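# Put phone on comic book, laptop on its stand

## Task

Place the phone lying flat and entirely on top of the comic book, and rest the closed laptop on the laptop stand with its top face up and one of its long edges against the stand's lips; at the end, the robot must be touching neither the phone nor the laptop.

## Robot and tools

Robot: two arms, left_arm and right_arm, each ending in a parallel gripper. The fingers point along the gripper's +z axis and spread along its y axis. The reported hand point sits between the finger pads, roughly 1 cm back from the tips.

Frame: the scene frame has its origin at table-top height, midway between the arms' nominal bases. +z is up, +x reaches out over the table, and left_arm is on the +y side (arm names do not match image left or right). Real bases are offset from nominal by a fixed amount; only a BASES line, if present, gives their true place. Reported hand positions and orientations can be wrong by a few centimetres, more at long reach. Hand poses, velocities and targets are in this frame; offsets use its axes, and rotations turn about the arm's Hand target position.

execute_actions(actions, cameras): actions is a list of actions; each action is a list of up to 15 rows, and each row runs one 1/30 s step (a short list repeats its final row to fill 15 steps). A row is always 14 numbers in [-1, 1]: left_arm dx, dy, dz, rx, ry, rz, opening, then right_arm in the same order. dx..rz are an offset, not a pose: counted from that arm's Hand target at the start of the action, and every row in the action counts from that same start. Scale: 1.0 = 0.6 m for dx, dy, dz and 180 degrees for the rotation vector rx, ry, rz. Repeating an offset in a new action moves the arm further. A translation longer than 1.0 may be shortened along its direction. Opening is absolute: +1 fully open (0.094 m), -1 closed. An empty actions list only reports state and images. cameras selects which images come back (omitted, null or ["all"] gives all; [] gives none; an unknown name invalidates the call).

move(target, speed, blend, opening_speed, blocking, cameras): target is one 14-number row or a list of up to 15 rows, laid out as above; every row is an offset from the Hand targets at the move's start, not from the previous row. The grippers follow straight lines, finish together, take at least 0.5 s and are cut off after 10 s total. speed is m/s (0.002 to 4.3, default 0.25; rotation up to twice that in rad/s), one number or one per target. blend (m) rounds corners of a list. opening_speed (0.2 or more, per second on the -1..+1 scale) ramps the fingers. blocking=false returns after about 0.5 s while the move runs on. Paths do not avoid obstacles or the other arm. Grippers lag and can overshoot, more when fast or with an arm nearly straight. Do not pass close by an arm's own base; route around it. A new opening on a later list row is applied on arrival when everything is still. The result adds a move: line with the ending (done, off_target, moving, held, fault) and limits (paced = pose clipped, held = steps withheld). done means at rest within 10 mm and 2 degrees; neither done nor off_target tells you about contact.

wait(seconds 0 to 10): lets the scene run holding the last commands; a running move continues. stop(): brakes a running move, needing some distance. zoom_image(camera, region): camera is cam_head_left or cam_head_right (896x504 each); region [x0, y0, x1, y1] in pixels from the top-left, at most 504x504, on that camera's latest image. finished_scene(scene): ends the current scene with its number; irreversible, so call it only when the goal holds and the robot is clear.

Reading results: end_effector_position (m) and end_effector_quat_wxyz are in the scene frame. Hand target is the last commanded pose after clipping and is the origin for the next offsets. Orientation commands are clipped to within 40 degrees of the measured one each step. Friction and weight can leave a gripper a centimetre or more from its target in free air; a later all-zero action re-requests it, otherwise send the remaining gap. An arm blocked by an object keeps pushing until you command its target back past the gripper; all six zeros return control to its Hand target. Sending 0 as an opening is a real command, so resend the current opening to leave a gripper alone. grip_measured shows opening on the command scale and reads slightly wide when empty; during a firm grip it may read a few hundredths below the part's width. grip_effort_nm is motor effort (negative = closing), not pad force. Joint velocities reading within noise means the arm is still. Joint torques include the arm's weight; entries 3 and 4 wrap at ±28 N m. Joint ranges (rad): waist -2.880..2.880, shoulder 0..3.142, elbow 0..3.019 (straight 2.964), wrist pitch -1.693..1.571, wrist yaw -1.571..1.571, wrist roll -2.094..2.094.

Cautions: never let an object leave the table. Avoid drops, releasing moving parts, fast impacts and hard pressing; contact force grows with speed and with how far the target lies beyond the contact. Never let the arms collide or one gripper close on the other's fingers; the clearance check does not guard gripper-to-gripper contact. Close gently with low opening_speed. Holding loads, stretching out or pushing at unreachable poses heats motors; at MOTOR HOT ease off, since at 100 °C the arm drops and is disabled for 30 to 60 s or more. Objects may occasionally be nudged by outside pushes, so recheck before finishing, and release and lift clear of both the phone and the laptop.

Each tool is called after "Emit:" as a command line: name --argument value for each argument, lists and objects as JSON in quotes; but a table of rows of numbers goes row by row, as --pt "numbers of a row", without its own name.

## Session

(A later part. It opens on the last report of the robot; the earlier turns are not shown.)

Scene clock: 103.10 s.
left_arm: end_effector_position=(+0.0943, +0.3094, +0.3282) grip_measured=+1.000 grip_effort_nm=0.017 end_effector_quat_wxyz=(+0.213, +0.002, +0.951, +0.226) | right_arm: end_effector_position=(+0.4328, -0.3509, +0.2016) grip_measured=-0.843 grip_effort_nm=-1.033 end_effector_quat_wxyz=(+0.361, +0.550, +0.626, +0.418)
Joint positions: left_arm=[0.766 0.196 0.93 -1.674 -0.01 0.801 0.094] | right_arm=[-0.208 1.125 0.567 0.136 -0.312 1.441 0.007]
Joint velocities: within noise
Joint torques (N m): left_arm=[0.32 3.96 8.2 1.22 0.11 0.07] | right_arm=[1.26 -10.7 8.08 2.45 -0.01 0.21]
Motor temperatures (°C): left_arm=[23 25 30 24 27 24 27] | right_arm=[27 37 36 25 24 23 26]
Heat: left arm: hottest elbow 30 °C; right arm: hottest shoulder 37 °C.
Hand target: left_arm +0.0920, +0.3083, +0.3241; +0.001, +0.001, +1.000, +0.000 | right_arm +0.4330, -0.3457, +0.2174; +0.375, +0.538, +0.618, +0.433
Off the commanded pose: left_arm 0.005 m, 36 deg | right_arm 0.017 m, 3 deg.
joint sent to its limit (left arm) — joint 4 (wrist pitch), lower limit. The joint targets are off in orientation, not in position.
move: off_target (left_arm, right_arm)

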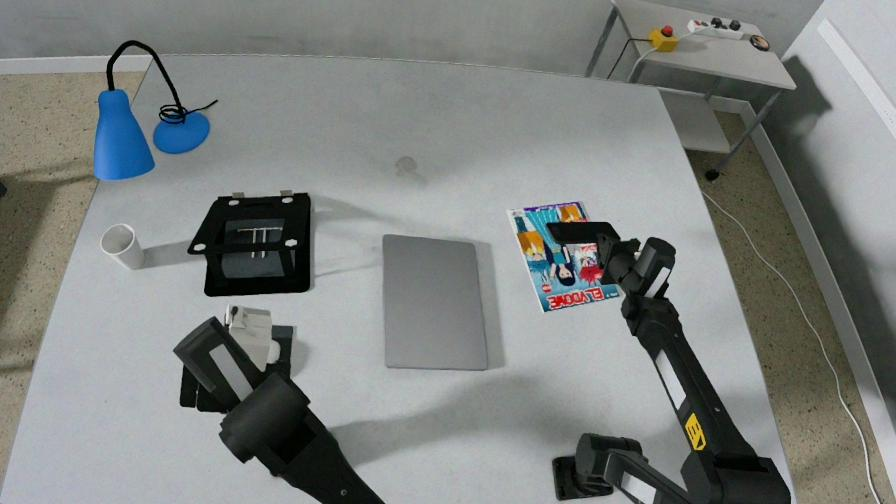

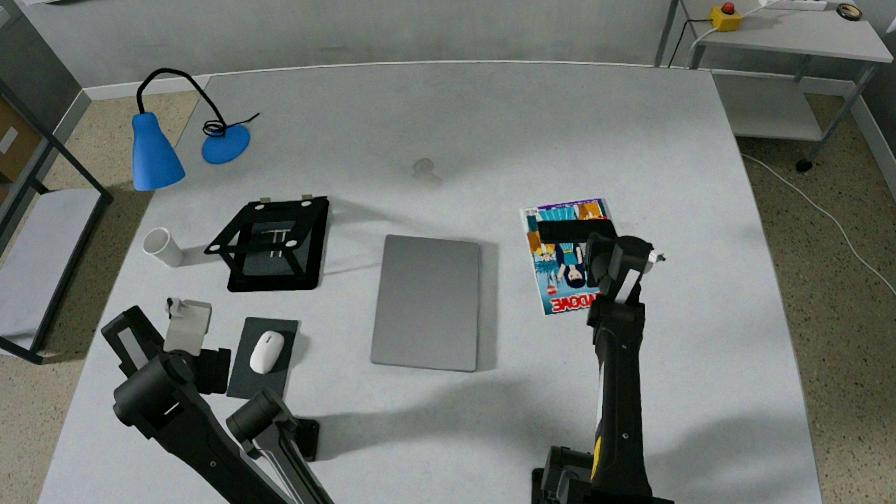

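Emit:
move --target '[0,0,0.0,0,0,0,1,0.025,-0.06,-0.17,0,0,0,-1]'

Emit:
zoom_image --camera "cam_head_left" --region '[480, 150, 700, 350]'

Emit:
zoom_image --camera "cam_head_right" --region '[480, 150, 700, 350]'

Scene clock: 107.87 s.
left_arm: end_effector_position=(+0.0943, +0.3094, +0.3282) grip_measured=+1.000 grip_effort_nm=0.022 end_effector_quat_wxyz=(+0.213, +0.002, +0.951, +0.226) | right_arm: end_effector_position=(+0.4448, -0.3754, +0.1103) grip_measured=-0.843 grip_effort_nm=-1.043 end_effector_quat_wxyz=(+0.363, +0.543, +0.624, +0.429)
Joint positions: left_arm=[0.766 0.196 0.93 -1.674 -0.01 0.801 0.094] | right_arm=[-0.283 1.439 0.485 0.542 -0.398 1.417 0.007]
Joint velocities: within noise
Joint torques (N m): left_arm=[-0.32 4.48 8.28 1.17 0.08 0.04] | right_arm=[-0.44 -10.34 6.37 2.55 -0.18 0.08]
Motor temperatures (°C): left_arm=[23 25 30 24 27 24 27] | right_arm=[27 36 36 25 24 23 27]
Heat: left arm: hottest elbow 30 °C; right arm: hottest shoulder 36 °C.
Hand target: left_arm +0.0920, +0.3083, +0.3241; +0.001, +0.001, +1.000, +0.000 | right_arm +0.4479, -0.3817, +0.1154; +0.375, +0.538, +0.618, +0.433
Off the commanded pose: left_arm 0.005 m, 36 deg | right_arm 0.009 m, 2 deg.
joint sent to its limit (left arm) — joint 4 (wrist pitch), lower limit. The joint targets are off in orientation, not in position.
move: off_target (left_arm)

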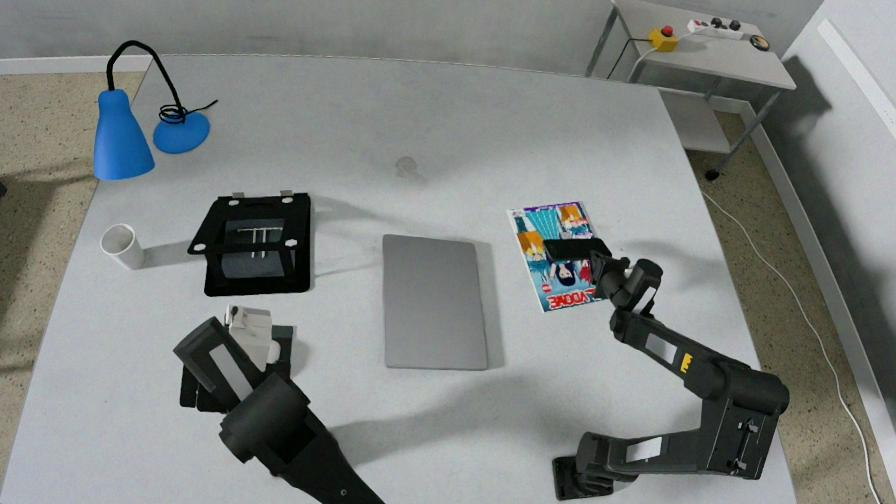

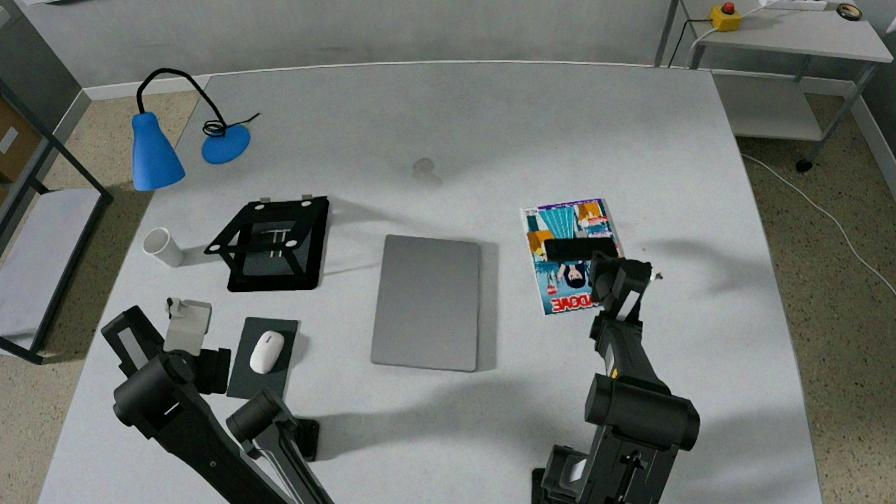

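Scaled by 2.291.

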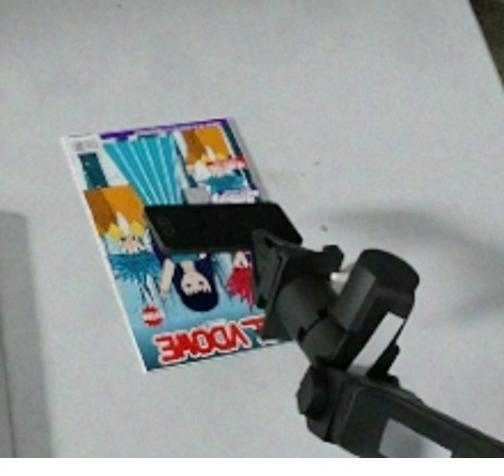

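Scaled by 2.291.

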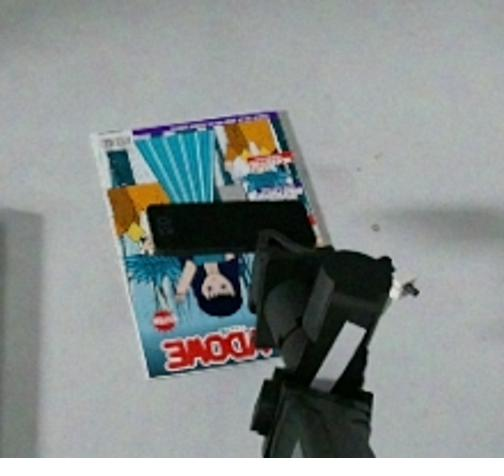

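Emit:
move --target '[0,0,0.0,0,0,0,1,0.02,0,-0.11,0,0,0,-1]' --speed 0.1

Emit:
zoom_image --camera "cam_head_right" --region '[480, 150, 700, 350]'

Emit:
move --target '[0,0,0.0,0,0,0,1,0,0,-0.02,0,0,0,-1]' --speed 0.1

Emit:
zoom_image --camera "cam_head_right" --region '[480, 150, 700, 350]'

Scene clock: 112.60 s.
left_arm: end_effector_position=(+0.0943, +0.3094, +0.3282) grip_measured=+1.000 grip_effort_nm=0.017 end_effector_quat_wxyz=(+0.213, +0.002, +0.951, +0.226) | right_arm: end_effector_position=(+0.4552, -0.3792, +0.0444) grip_measured=-0.843 grip_effort_nm=-1.038 end_effector_quat_wxyz=(+0.364, +0.544, +0.623, +0.427)
Joint positions: left_arm=[0.766 0.196 0.93 -1.674 -0.01 0.801 0.094] | right_arm=[-0.283 1.707 0.485 0.81 -0.393 1.417 0.007]
Joint velocities: within noise
Joint torques (N m): left_arm=[-0.67 3.6 8.02 1.17 0.12 0.06] | right_arm=[0.21 -12.34 4.56 2.59 -0.05 0.11]
Motor temperatures (°C): left_arm=[23 25 30 24 27 24 27] | right_arm=[27 36 36 25 24 23 27]
Heat: left arm: hottest elbow 30 °C; right arm: hottest shoulder 36 °C.
Hand target: left_arm +0.0920, +0.3083, +0.3241; +0.001, +0.001, +1.000, +0.000 | right_arm +0.4600, -0.3817, +0.0494; +0.375, +0.538, +0.618, +0.433
Off the commanded pose: left_arm 0.005 m, 36 deg | right_arm 0.007 m, 2 deg.
joint sent to its limit (left arm) — joint 4 (wrist pitch), lower limit. The joint targets are off in orientation, not in position.
move: off_target (left_arm)

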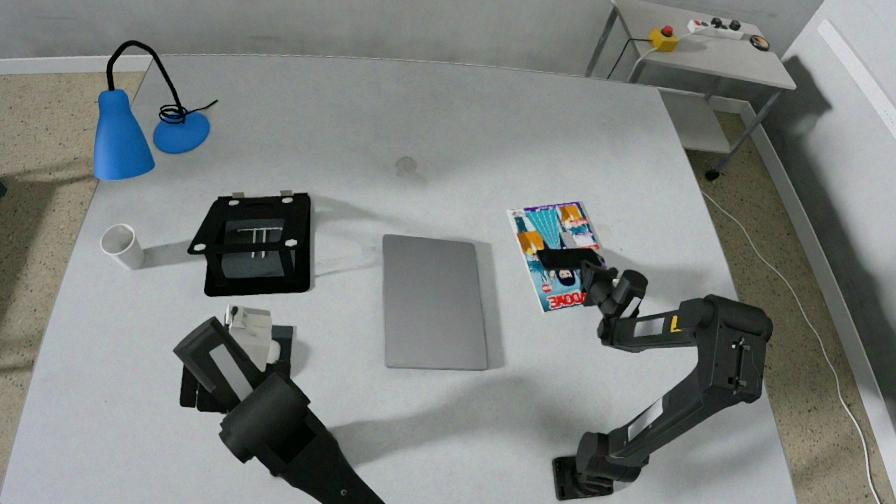

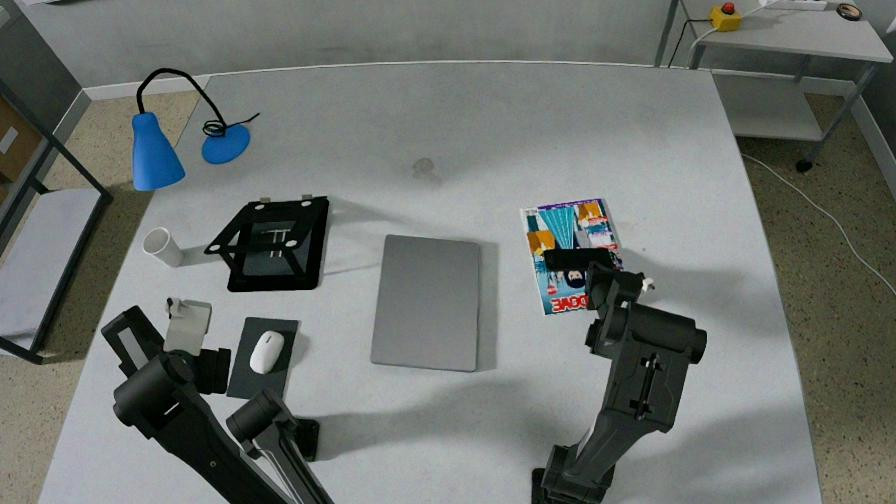

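Scaled by 2.291.

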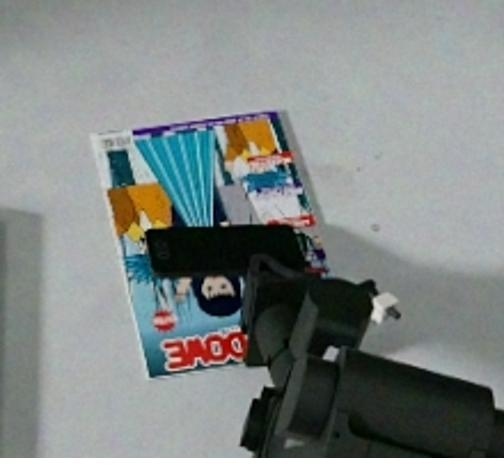

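Scene clock: 113.70 s.
left_arm: end_effector_position=(+0.0943, +0.3094, +0.3282) grip_measured=+1.000 grip_effort_nm=0.022 end_effector_quat_wxyz=(+0.213, +0.002, +0.951, +0.226) | right_arm: end_effector_position=(+0.4564, -0.3795, +0.0372) grip_measured=-0.843 grip_effort_nm=-1.038 end_effector_quat_wxyz=(+0.369, +0.541, +0.622, +0.429)
Joint positions: left_arm=[0.766 0.196 0.93 -1.674 -0.01 0.801 0.094] | right_arm=[-0.283 1.746 0.485 0.862 -0.393 1.417 0.007]
Joint velocities: within noise
Joint torques (N m): left_arm=[-0.44 4.31 8.25 1.06 0.12 0] | right_arm=[0.32 -11.93 4.31 2.28 -0.05 0.11]
Motor temperatures (°C): left_arm=[23 25 30 24 27 24 27] | right_arm=[27 36 36 25 24 23 27]
Heat: left arm: hottest elbow 30 °C; right arm: hottest shoulder 36 °C.
Hand target: left_arm +0.0920, +0.3083, +0.3241; +0.001, +0.001, +1.000, +0.000 | right_arm +0.4600, -0.3817, +0.0374; +0.375, +0.538, +0.618, +0.433
Off the commanded pose: left_arm 0.005 m, 36 deg | right_arm 0.004 m, 1 deg.
joint sent to its limit (left arm) — joint 4 (wrist pitch), lower limit. The joint targets are off in orientation, not in position.
move: off_target (left_arm)

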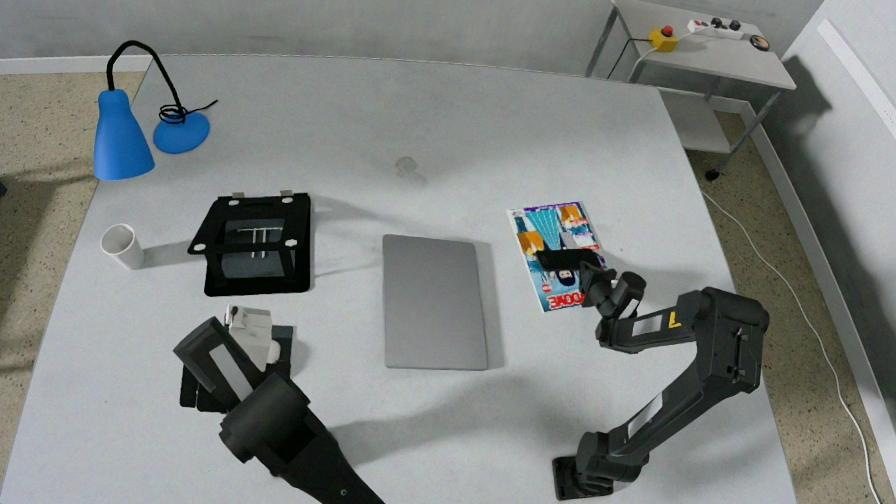

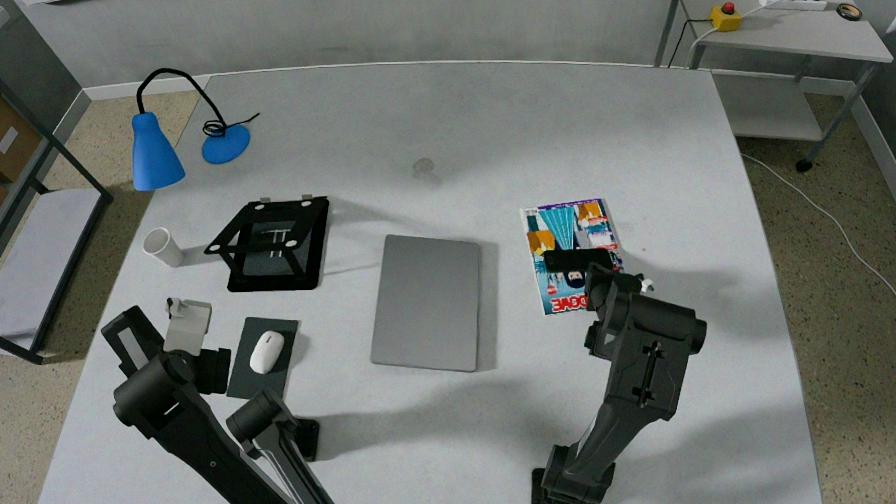

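Scaled by 2.291.

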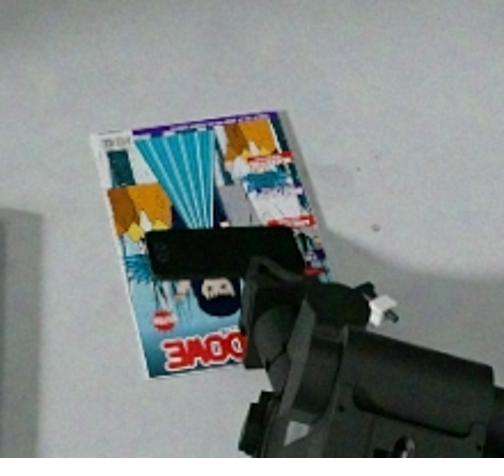

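Emit:
move --target '[0,0,0.0,0,0,0,1,0.01,0.02,-0.02,0,0,0,-1]' --speed 0.1 --cameras '[]'

Emit:
move --target '[0,0,0.0,0,0,0,1,0,0,-0.015,0,0,0,-1]' --speed 0.1

Emit:
zoom_image --camera "cam_head_right" --region '[500, 190, 660, 330]'

Emit:
zoom_image --camera "cam_head_left" --region '[500, 190, 660, 330]'

Scene clock: 121.33 s.
left_arm: end_effector_position=(+0.0943, +0.3094, +0.3282) grip_measured=+1.000 grip_effort_nm=0.017 end_effector_quat_wxyz=(+0.213, +0.002, +0.951, +0.226) | right_arm: end_effector_position=(+0.4606, -0.3764, +0.0342) grip_measured=-0.843 grip_effort_nm=-1.043 end_effector_quat_wxyz=(+0.382, +0.540, +0.614, +0.431)
Joint positions: left_arm=[0.766 0.196 0.93 -1.674 -0.01 0.801 0.094] | right_arm=[-0.263 1.782 0.485 0.929 -0.359 1.433 0.007]
Joint velocities: within noise
Joint torques (N m): left_arm=[-0.32 4.66 8.17 1.06 0.13 0.07] | right_arm=[1.73 -11.05 4.63 1.8 0.02 0.11]
Motor temperatures (°C): left_arm=[23 25 30 24 27 24 27] | right_arm=[27 35 35 25 24 23 27]
Heat: left arm: hottest elbow 30 °C; right arm: hottest shoulder 35 °C.
Hand target: left_arm +0.0920, +0.3083, +0.3241; +0.001, +0.001, +1.000, +0.000 | right_arm +0.4660, -0.3696, +0.0255; +0.375, +0.538, +0.619, +0.433
Off the commanded pose: left_arm 0.005 m, 36 deg | right_arm 0.012 m, 1 deg.
joint sent to its limit (left arm) — joint 4 (wrist pitch), lower limit. The joint targets are off in orientation, not in position.
move: off_target (left_arm, right_arm)
No camera images: "cameras" was empty.

Scene clock: 122.37 s.
left_arm: end_effector_position=(+0.0943, +0.3094, +0.3282) grip_measured=+1.000 grip_effort_nm=0.022 end_effector_quat_wxyz=(+0.213, +0.002, +0.951, +0.226) | right_arm: end_effector_position=(+0.4618, -0.3761, +0.0321) grip_measured=-0.843 grip_effort_nm=-1.038 end_effector_quat_wxyz=(+0.388, +0.536, +0.611, +0.436)
Joint positions: left_arm=[0.766 0.196 0.93 -1.674 -0.01 0.801 0.094] | right_arm=[-0.262 1.808 0.485 0.974 -0.359 1.437 0.007]
Joint velocities: within noise
Joint torques (N m): left_arm=[-0.09 4.48 8.34 1.13 0.1 0.09] | right_arm=[1.49 -10.17 4.51 1.54 0.03 0.07]
Motor temperatures (°C): left_arm=[23 25 30 24 27 24 27] | right_arm=[27 35 35 25 24 23 27]
Heat: left arm: hottest elbow 30 °C; right arm: hottest shoulder 35 °C.
Hand target: left_arm +0.0920, +0.3083, +0.3241; +0.001, +0.001, +1.000, +0.000 | right_arm +0.4660, -0.3696, +0.0164; +0.375, +0.538, +0.618, +0.433
Off the commanded pose: left_arm 0.005 m, 36 deg | right_arm 0.017 m, 2 deg.
joint sent to its limit (left arm) — joint 4 (wrist pitch), lower limit. The joint targets are off in orientation, not in position.
move: off_target (left_arm, right_arm)

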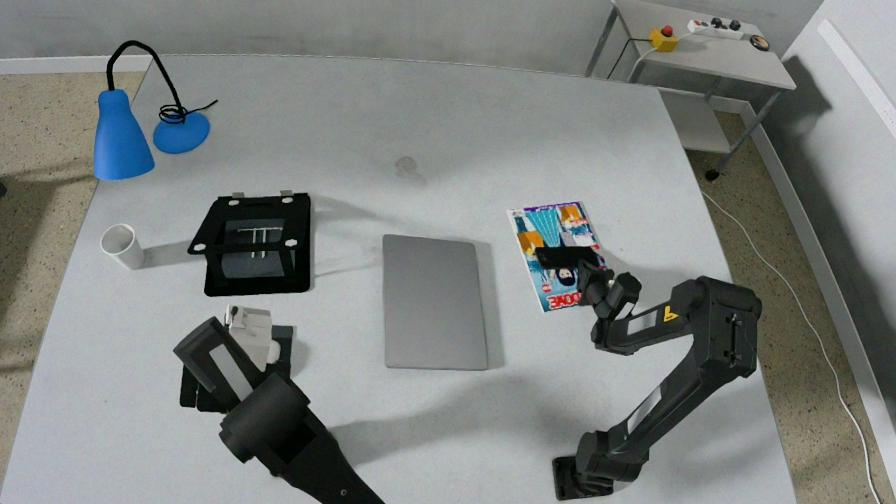

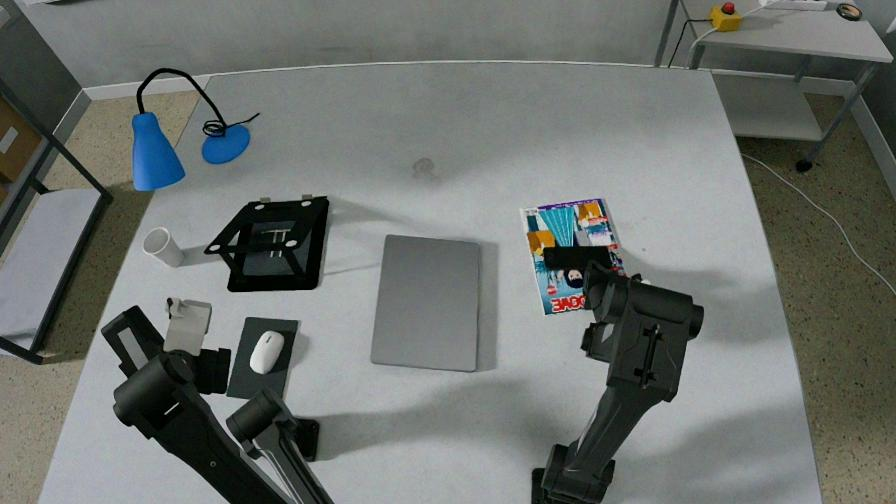

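Scaled by 3.150.

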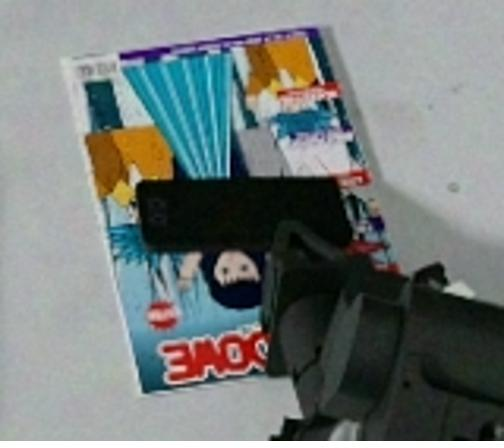

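Scaled by 3.150.

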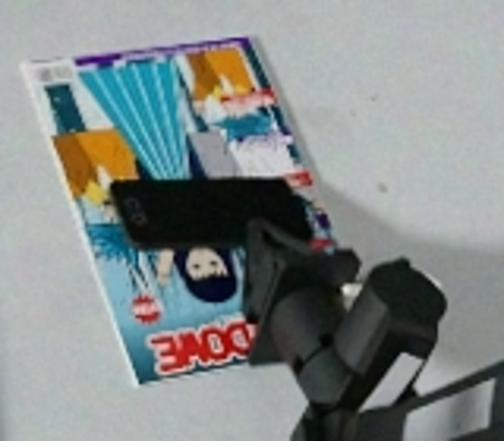

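Emit:
move --pt "0 0 0 0 0 0 1 0 -0.01 0.022 0 0 0 -1" --pt "0 0 0 0 0 0 1 0 -0.01 0.022 0 0 0 -0.6" --speed 0.1 --opening_speed 0.25

Emit:
zoom_image --camera "cam_head_left" --region '[500, 190, 660, 330]'

Emit:
move --target '[0,0,0,0,0,0,1,-0.13,-0.018,0.003,0,0,0,-0.6]' --speed 0.08

Emit:
zoom_image --camera "cam_head_left" --region '[500, 190, 660, 330]'

Emit:
zoom_image --camera "cam_head_right" --region '[500, 190, 660, 330]'

Scene clock: 130.03 s.
left_arm: end_effector_position=(+0.0943, +0.3094, +0.3282) grip_measured=+1.000 grip_effort_nm=0.022 end_effector_quat_wxyz=(+0.213, +0.002, +0.951, +0.226) | right_arm: end_effector_position=(+0.4610, -0.3740, +0.0291) grip_measured=-0.602 grip_effort_nm=0.056 end_effector_quat_wxyz=(+0.375, +0.539, +0.617, +0.433)
Joint positions: left_arm=[0.766 0.196 0.93 -1.674 -0.01 0.801 0.094] | right_arm=[-0.262 1.797 0.489 0.929 -0.371 1.432 0.019]
Joint velocities: within noise
Joint torques (N m): left_arm=[-0.32 4.37 8.09 1.01 0.13 0.03] | right_arm=[0.38 -13.33 4.57 1.09 -0.11 0.06]
Motor temperatures (°C): left_arm=[23 25 30 24 27 24 27] | right_arm=[27 35 34 25 24 23 27]
Heat: left arm: hottest elbow 30 °C; right arm: hottest shoulder 35 °C.
Hand target: left_arm +0.0920, +0.3083, +0.3241; +0.001, +0.001, +1.000, +0.000 | right_arm +0.4661, -0.3757, +0.0297; +0.375, +0.538, +0.618, +0.433
Off the commanded pose: left_arm 0.005 m, 36 deg | right_arm 0.005 m, 0 deg.
joint sent to its limit (left arm) — joint 4 (wrist pitch), lower limit. The joint targets are off in orientation, not in position.
move: off_target (left_arm)

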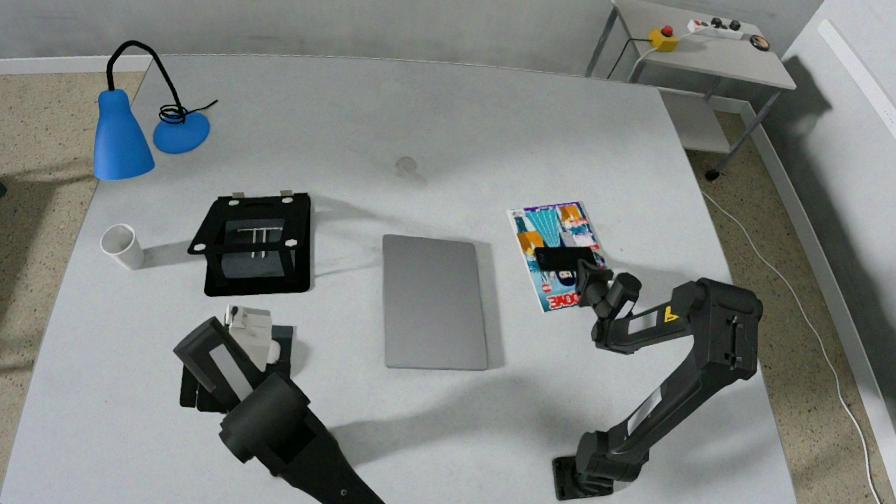

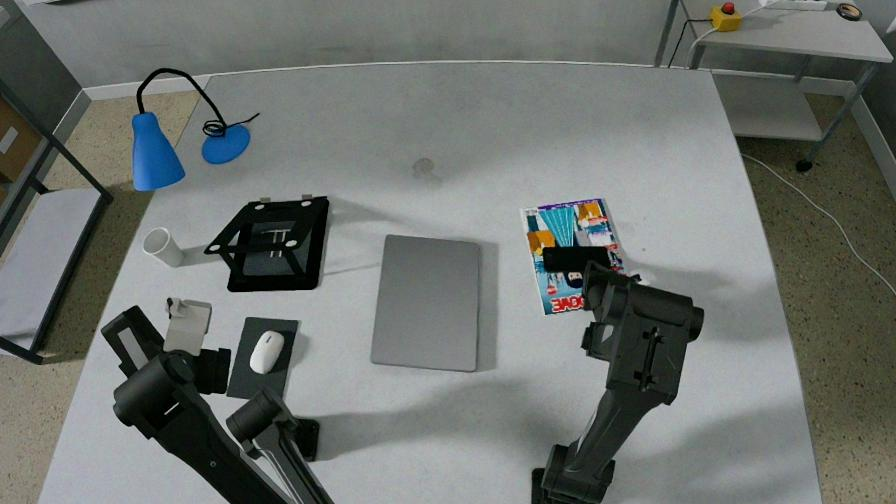

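Scaled by 3.150.

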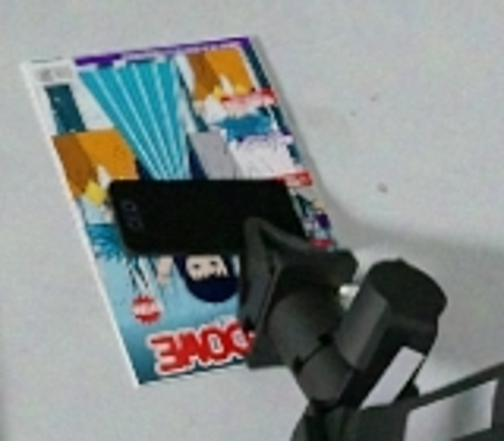

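Scene clock: 131.63 s.
left_arm: end_effector_position=(+0.0943, +0.3094, +0.3282) grip_measured=+1.000 grip_effort_nm=0.017 end_effector_quat_wxyz=(+0.213, +0.002, +0.951, +0.226) | right_arm: end_effector_position=(+0.3907, -0.3814, +0.0231) grip_measured=-0.601 grip_effort_nm=0.051 end_effector_quat_wxyz=(+0.361, +0.544, +0.622, +0.432)
Joint positions: left_arm=[0.766 0.196 0.93 -1.674 -0.01 0.801 0.094] | right_arm=[-0.359 1.732 0.324 0.985 -0.472 1.392 0.019]
Joint velocities: within noise
Joint torques (N m): left_arm=[-0.56 3.96 8.13 0.96 0.11 0.07] | right_arm=[-0.67 -12.81 1.85 2.13 -0.14 -0.01]
Motor temperatures (°C): left_arm=[23 25 30 24 27 24 27] | right_arm=[27 34 34 25 24 23 27]
Heat: left arm: hottest elbow 30 °C; right arm: hottest shoulder 34 °C.
Hand target: left_arm +0.0920, +0.3083, +0.3241; +0.001, +0.001, +1.000, +0.000 | right_arm +0.3880, -0.3866, +0.0314; +0.375, +0.538, +0.618, +0.433
Off the commanded pose: left_arm 0.005 m, 36 deg | right_arm 0.010 m, 2 deg.
joint sent to its limit (left arm) — joint 4 (wrist pitch), lower limit. The joint targets are off in orientation, not in position.
move: off_target (left_arm)

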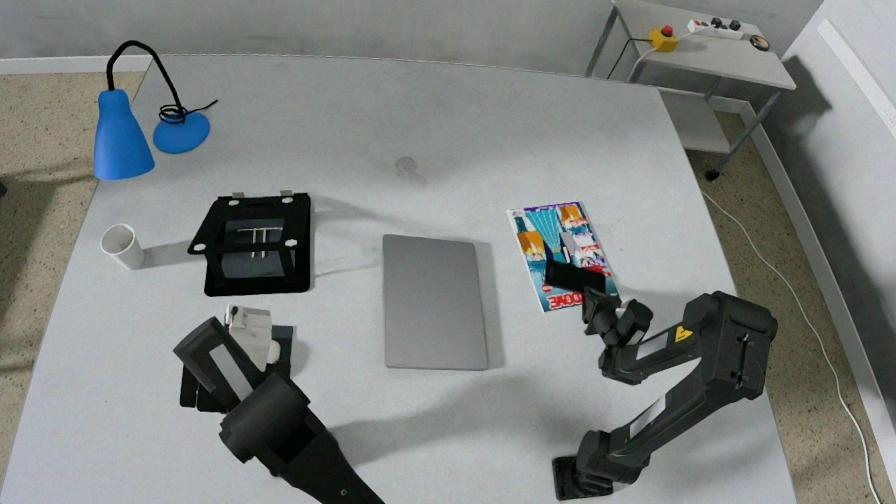

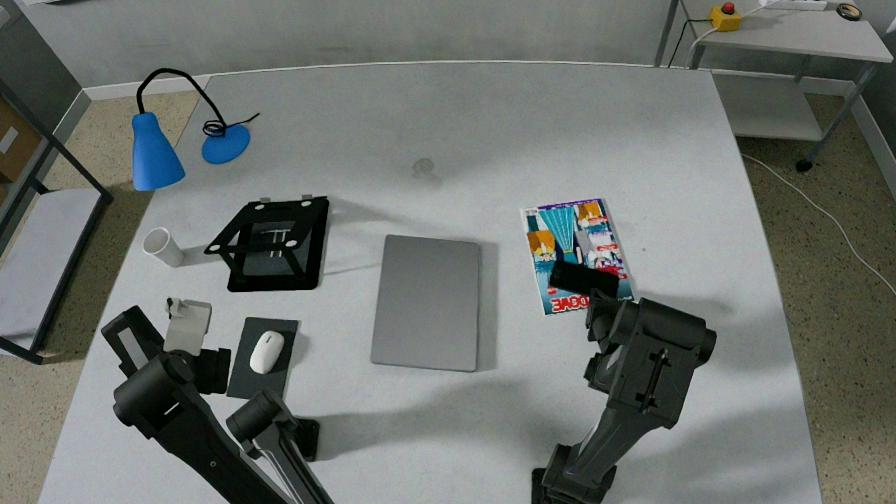

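Scaled by 3.150.

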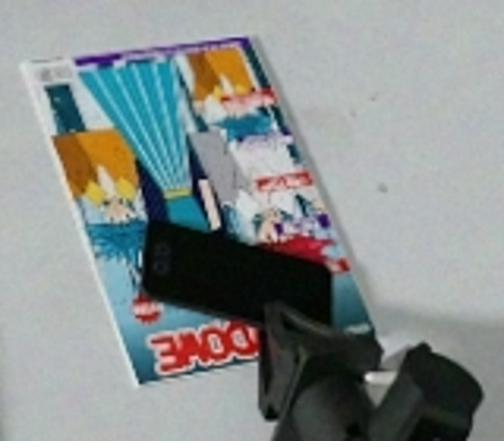

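Scaled by 3.150.

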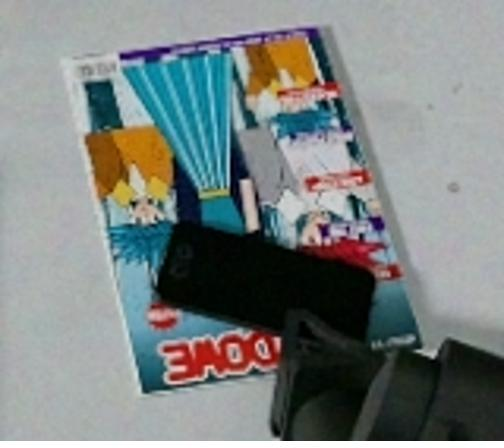

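Emit:
move --pt "0 0 0 0 0 0 1 0.1 0.014 0.0 0 0 0 -0.6" --pt "0 0 0 0 0 0 1 0.1 0.014 0.0 0 0 0 -0.1" --speed 0.1 --opening_speed 0.4

Emit:
zoom_image --camera "cam_head_left" --region '[500, 190, 660, 330]'

Emit:
zoom_image --camera "cam_head_right" --region '[500, 190, 660, 330]'

Scene clock: 138.23 s.
left_arm: end_effector_position=(+0.0943, +0.3094, +0.3282) grip_measured=+1.000 grip_effort_nm=0.017 end_effector_quat_wxyz=(+0.213, +0.002, +0.951, +0.226) | right_arm: end_effector_position=(+0.4371, -0.3798, +0.0332) grip_measured=-0.103 grip_effort_nm=0.105 end_effector_quat_wxyz=(+0.378, +0.539, +0.618, +0.431)
Joint positions: left_arm=[0.766 0.196 0.93 -1.674 -0.01 0.801 0.094] | right_arm=[-0.296 1.754 0.43 0.943 -0.397 1.414 0.042]
Joint velocities: within noise
Joint torques (N m): left_arm=[-0.15 4.78 8.06 0.94 0.1 0.06] | right_arm=[1.26 -11.22 5.37 1.11 0.13 0.13]
Motor temperatures (°C): left_arm=[23 25 30 24 27 24 27] | right_arm=[27 34 33 25 24 23 26]
Heat: left arm: hottest elbow 30 °C; right arm: hottest shoulder 34 °C.
Hand target: left_arm +0.0920, +0.3083, +0.3241; +0.001, +0.001, +1.000, +0.000 | right_arm +0.4480, -0.3781, +0.0315; +0.375, +0.538, +0.618, +0.433
Off the commanded pose: left_arm 0.005 m, 36 deg | right_arm 0.011 m, 0 deg.
joint sent to its limit (left arm) — joint 4 (wrist pitch), lower limit. The joint targets are off in orientation, not in position.
move: off_target (left_arm, right_arm); target 2's new opening was sent with right_arm's hand 0.015 m and 1 deg from that target

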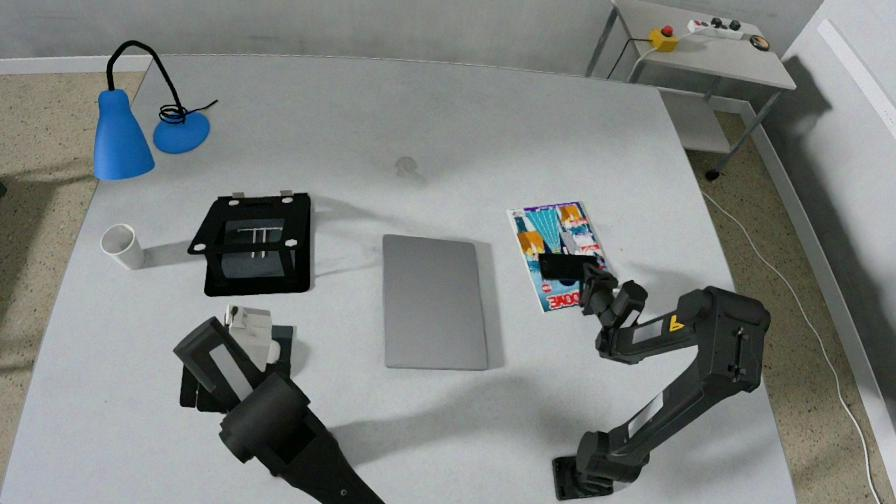

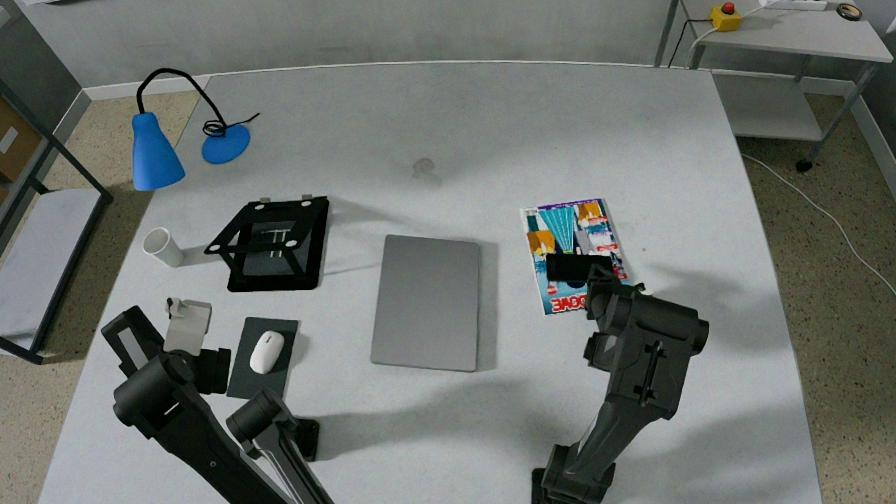

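Scaled by 3.150.

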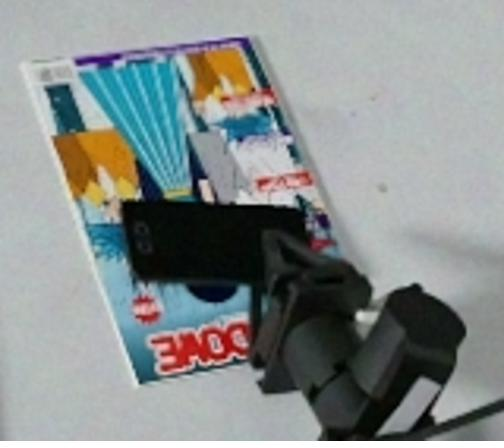

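Scaled by 3.150.

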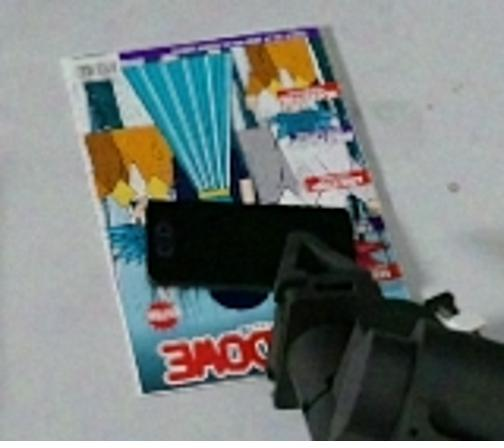

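Emit:
move --target '[0,0,0,0,0,0,1,-0.17,-0.024,-0.003,0,0,0,-0.1]' --speed 0.4

Emit:
zoom_image --camera "cam_head_left" --region '[500, 190, 660, 330]'

Emit:
zoom_image --camera "cam_head_right" --region '[500, 190, 660, 330]'

Scene clock: 143.00 s.
left_arm: end_effector_position=(+0.0943, +0.3094, +0.3282) grip_measured=+1.000 grip_effort_nm=0.017 end_effector_quat_wxyz=(+0.213, +0.002, +0.951, +0.226) | right_arm: end_effector_position=(+0.3525, -0.3888, +0.0291) grip_measured=-0.101 grip_effort_nm=0.056 end_effector_quat_wxyz=(+0.370, +0.536, +0.620, +0.437)
Joint positions: left_arm=[0.766 0.196 0.93 -1.674 -0.01 0.801 0.094] | right_arm=[-0.444 1.696 0.232 1.049 -0.554 1.353 0.042]
Joint velocities: within noise
Joint torques (N m): left_arm=[0.32 4.13 8.16 0.94 0.12 0.06] | right_arm=[-0.62 -10.75 1.11 1.58 -0.06 0.03]
Motor temperatures (°C): left_arm=[23 25 30 24 27 24 27] | right_arm=[27 34 33 25 24 23 26]
Heat: left arm: hottest elbow 30 °C; right arm: hottest shoulder 34 °C.
Hand target: left_arm +0.0920, +0.3083, +0.3241; +0.001, +0.001, +1.000, +0.000 | right_arm +0.3460, -0.3925, +0.0296; +0.375, +0.538, +0.618, +0.433
Off the commanded pose: left_arm 0.005 m, 36 deg | right_arm 0.008 m, 1 deg.
joint sent to its limit (left arm) — joint 4 (wrist pitch), lower limit. The joint targets are off in orientation, not in position.
move: off_target (left_arm)

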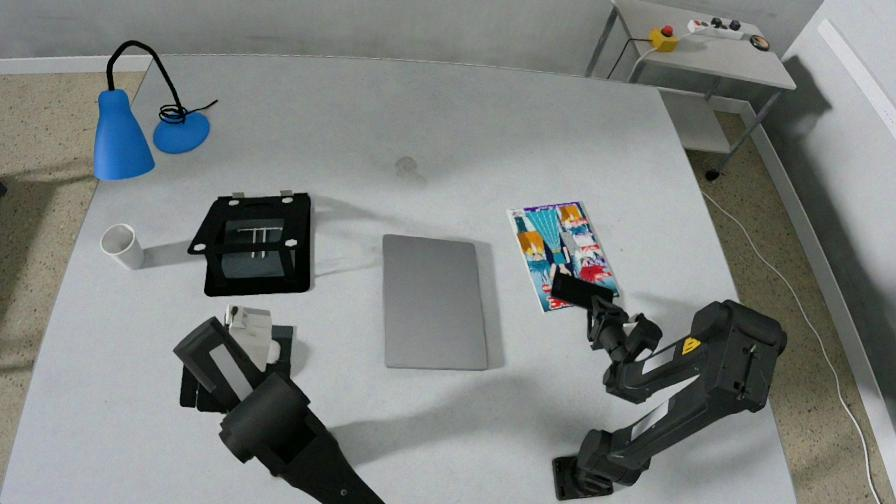

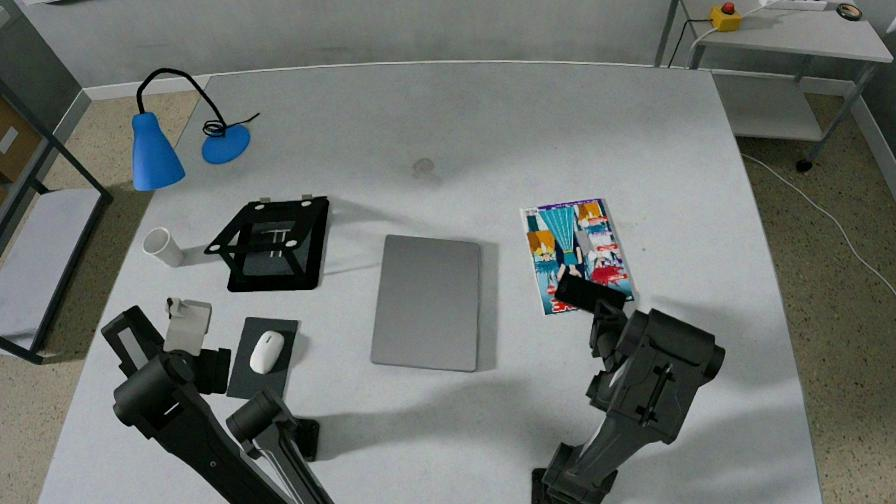

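Scaled by 3.150.

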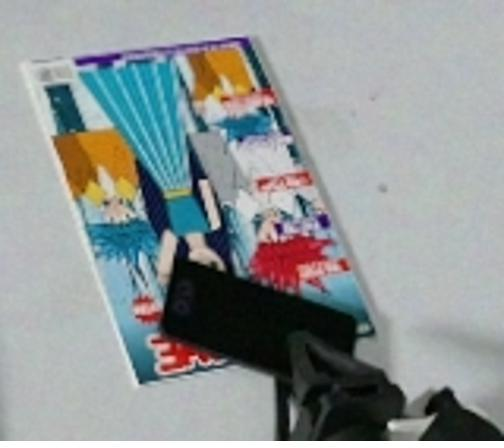

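Scaled by 3.150.

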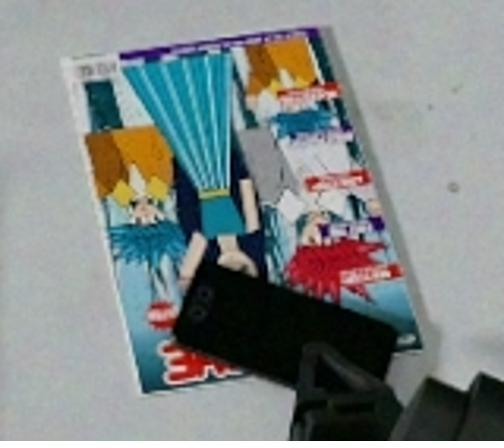

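Emit:
move --target '[0,0,0,0,0,0,1,0.16,0.02,0.0,0,0,0,-0.1]' --speed 0.12 --cameras '[]'

Emit:
move --target '[0,0,0,0,0,0,1,-0.2,-0.026,0.0,0,0,0,-0.1]' --speed 2.5

Emit:
zoom_image --camera "cam_head_left" --region '[500, 190, 660, 330]'

Emit:
zoom_image --camera "cam_head_right" --region '[500, 190, 660, 330]'

Scene clock: 160.57 s.
left_arm: end_effector_position=(+0.0943, +0.3094, +0.3282) grip_measured=+1.000 grip_effort_nm=0.022 end_effector_quat_wxyz=(+0.213, +0.002, +0.951, +0.226) | right_arm: end_effector_position=(+0.4268, -0.3821, +0.0307) grip_measured=-0.101 grip_effort_nm=0.056 end_effector_quat_wxyz=(+0.377, +0.541, +0.618, +0.428)
Joint positions: left_arm=[0.766 0.196 0.93 -1.674 -0.01 0.801 0.094] | right_arm=[-0.31 1.75 0.405 0.955 -0.406 1.408 0.042]
Joint velocities: within noise
Joint torques (N m): left_arm=[-0.38 5.01 8.12 0.94 0.14 0.04] | right_arm=[1.44 -10.46 5.91 1.2 0.05 0.16]
Motor temperatures (°C): left_arm=[23 25 30 24 27 24 27] | right_arm=[27 33 31 25 24 23 26]
Heat: left arm: hottest elbow 30 °C; right arm: hottest shoulder 33 °C.
Hand target: left_arm +0.0920, +0.3083, +0.3241; +0.001, +0.001, +1.000, +0.000 | right_arm +0.4420, -0.3805, +0.0297; +0.375, +0.538, +0.618, +0.433
Off the commanded pose: left_arm 0.005 m, 36 deg | right_arm 0.015 m, 1 deg.
joint sent to its limit (left arm) — joint 4 (wrist pitch), lower limit. The joint targets are off in orientation, not in position.
move: off_target (left_arm, right_arm)
No camera images: "cameras" was empty.

Scene clock: 162.03 s.
left_arm: end_effector_position=(+0.0943, +0.3094, +0.3282) grip_measured=+1.000 grip_effort_nm=0.017 end_effector_quat_wxyz=(+0.213, +0.002, +0.951, +0.226) | right_arm: end_effector_position=(+0.3275, -0.3935, +0.0288) grip_measured=-0.101 grip_effort_nm=0.051 end_effector_quat_wxyz=(+0.372, +0.536, +0.620, +0.437)
Joint positions: left_arm=[0.766 0.196 0.93 -1.674 -0.01 0.801 0.094] | right_arm=[-0.508 1.678 0.179 1.068 -0.61 1.321 0.042]
Joint velocities: within noise
Joint torques (N m): left_arm=[-0.56 4.25 8.25 1.02 0.08 0.05] | right_arm=[-0.44 -10.17 1.02 1.4 -0.11 -0.04]
Motor temperatures (°C): left_arm=[23 25 30 24 27 24 27] | right_arm=[27 33 31 25 24 23 26]
Heat: left arm: hottest elbow 30 °C; right arm: hottest shoulder 33 °C.
Hand target: left_arm +0.0920, +0.3083, +0.3241; +0.001, +0.001, +1.000, +0.000 | right_arm +0.3221, -0.3961, +0.0297; +0.375, +0.538, +0.618, +0.433
Off the commanded pose: left_arm 0.005 m, 36 deg | right_arm 0.006 m, 1 deg.
joint sent to its limit (left arm) — joint 4 (wrist pitch), lower limit. The joint targets are off in orientation, not in position.
move: off_target (left_arm)

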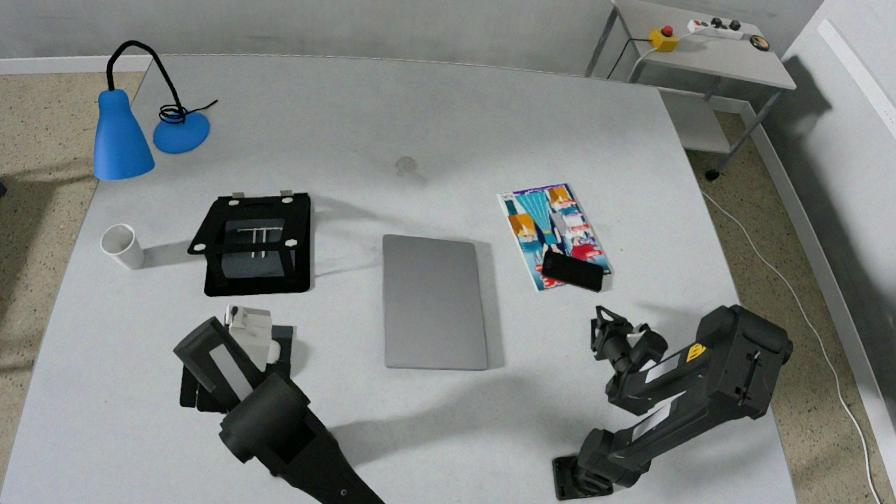

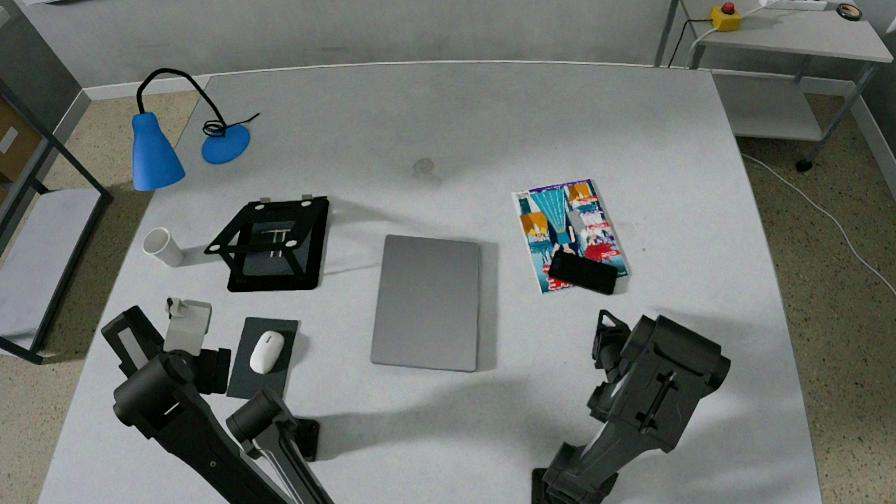

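Scaled by 3.150.

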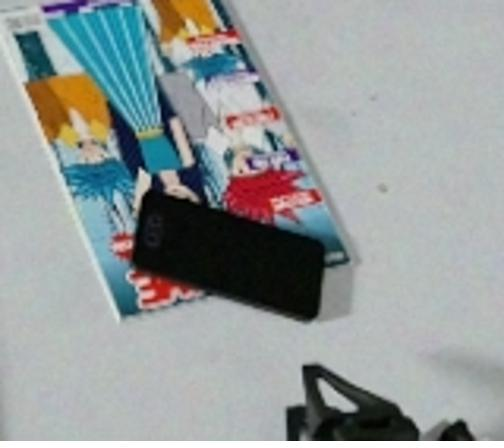

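Scaled by 3.150.

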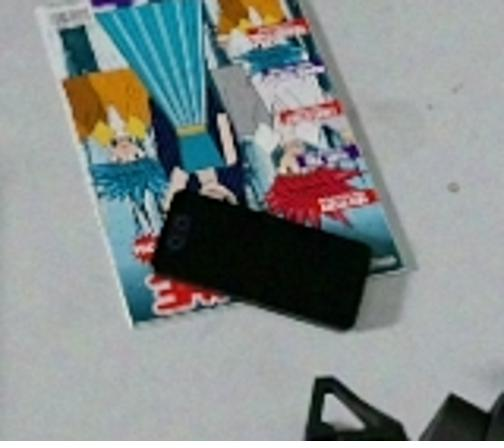

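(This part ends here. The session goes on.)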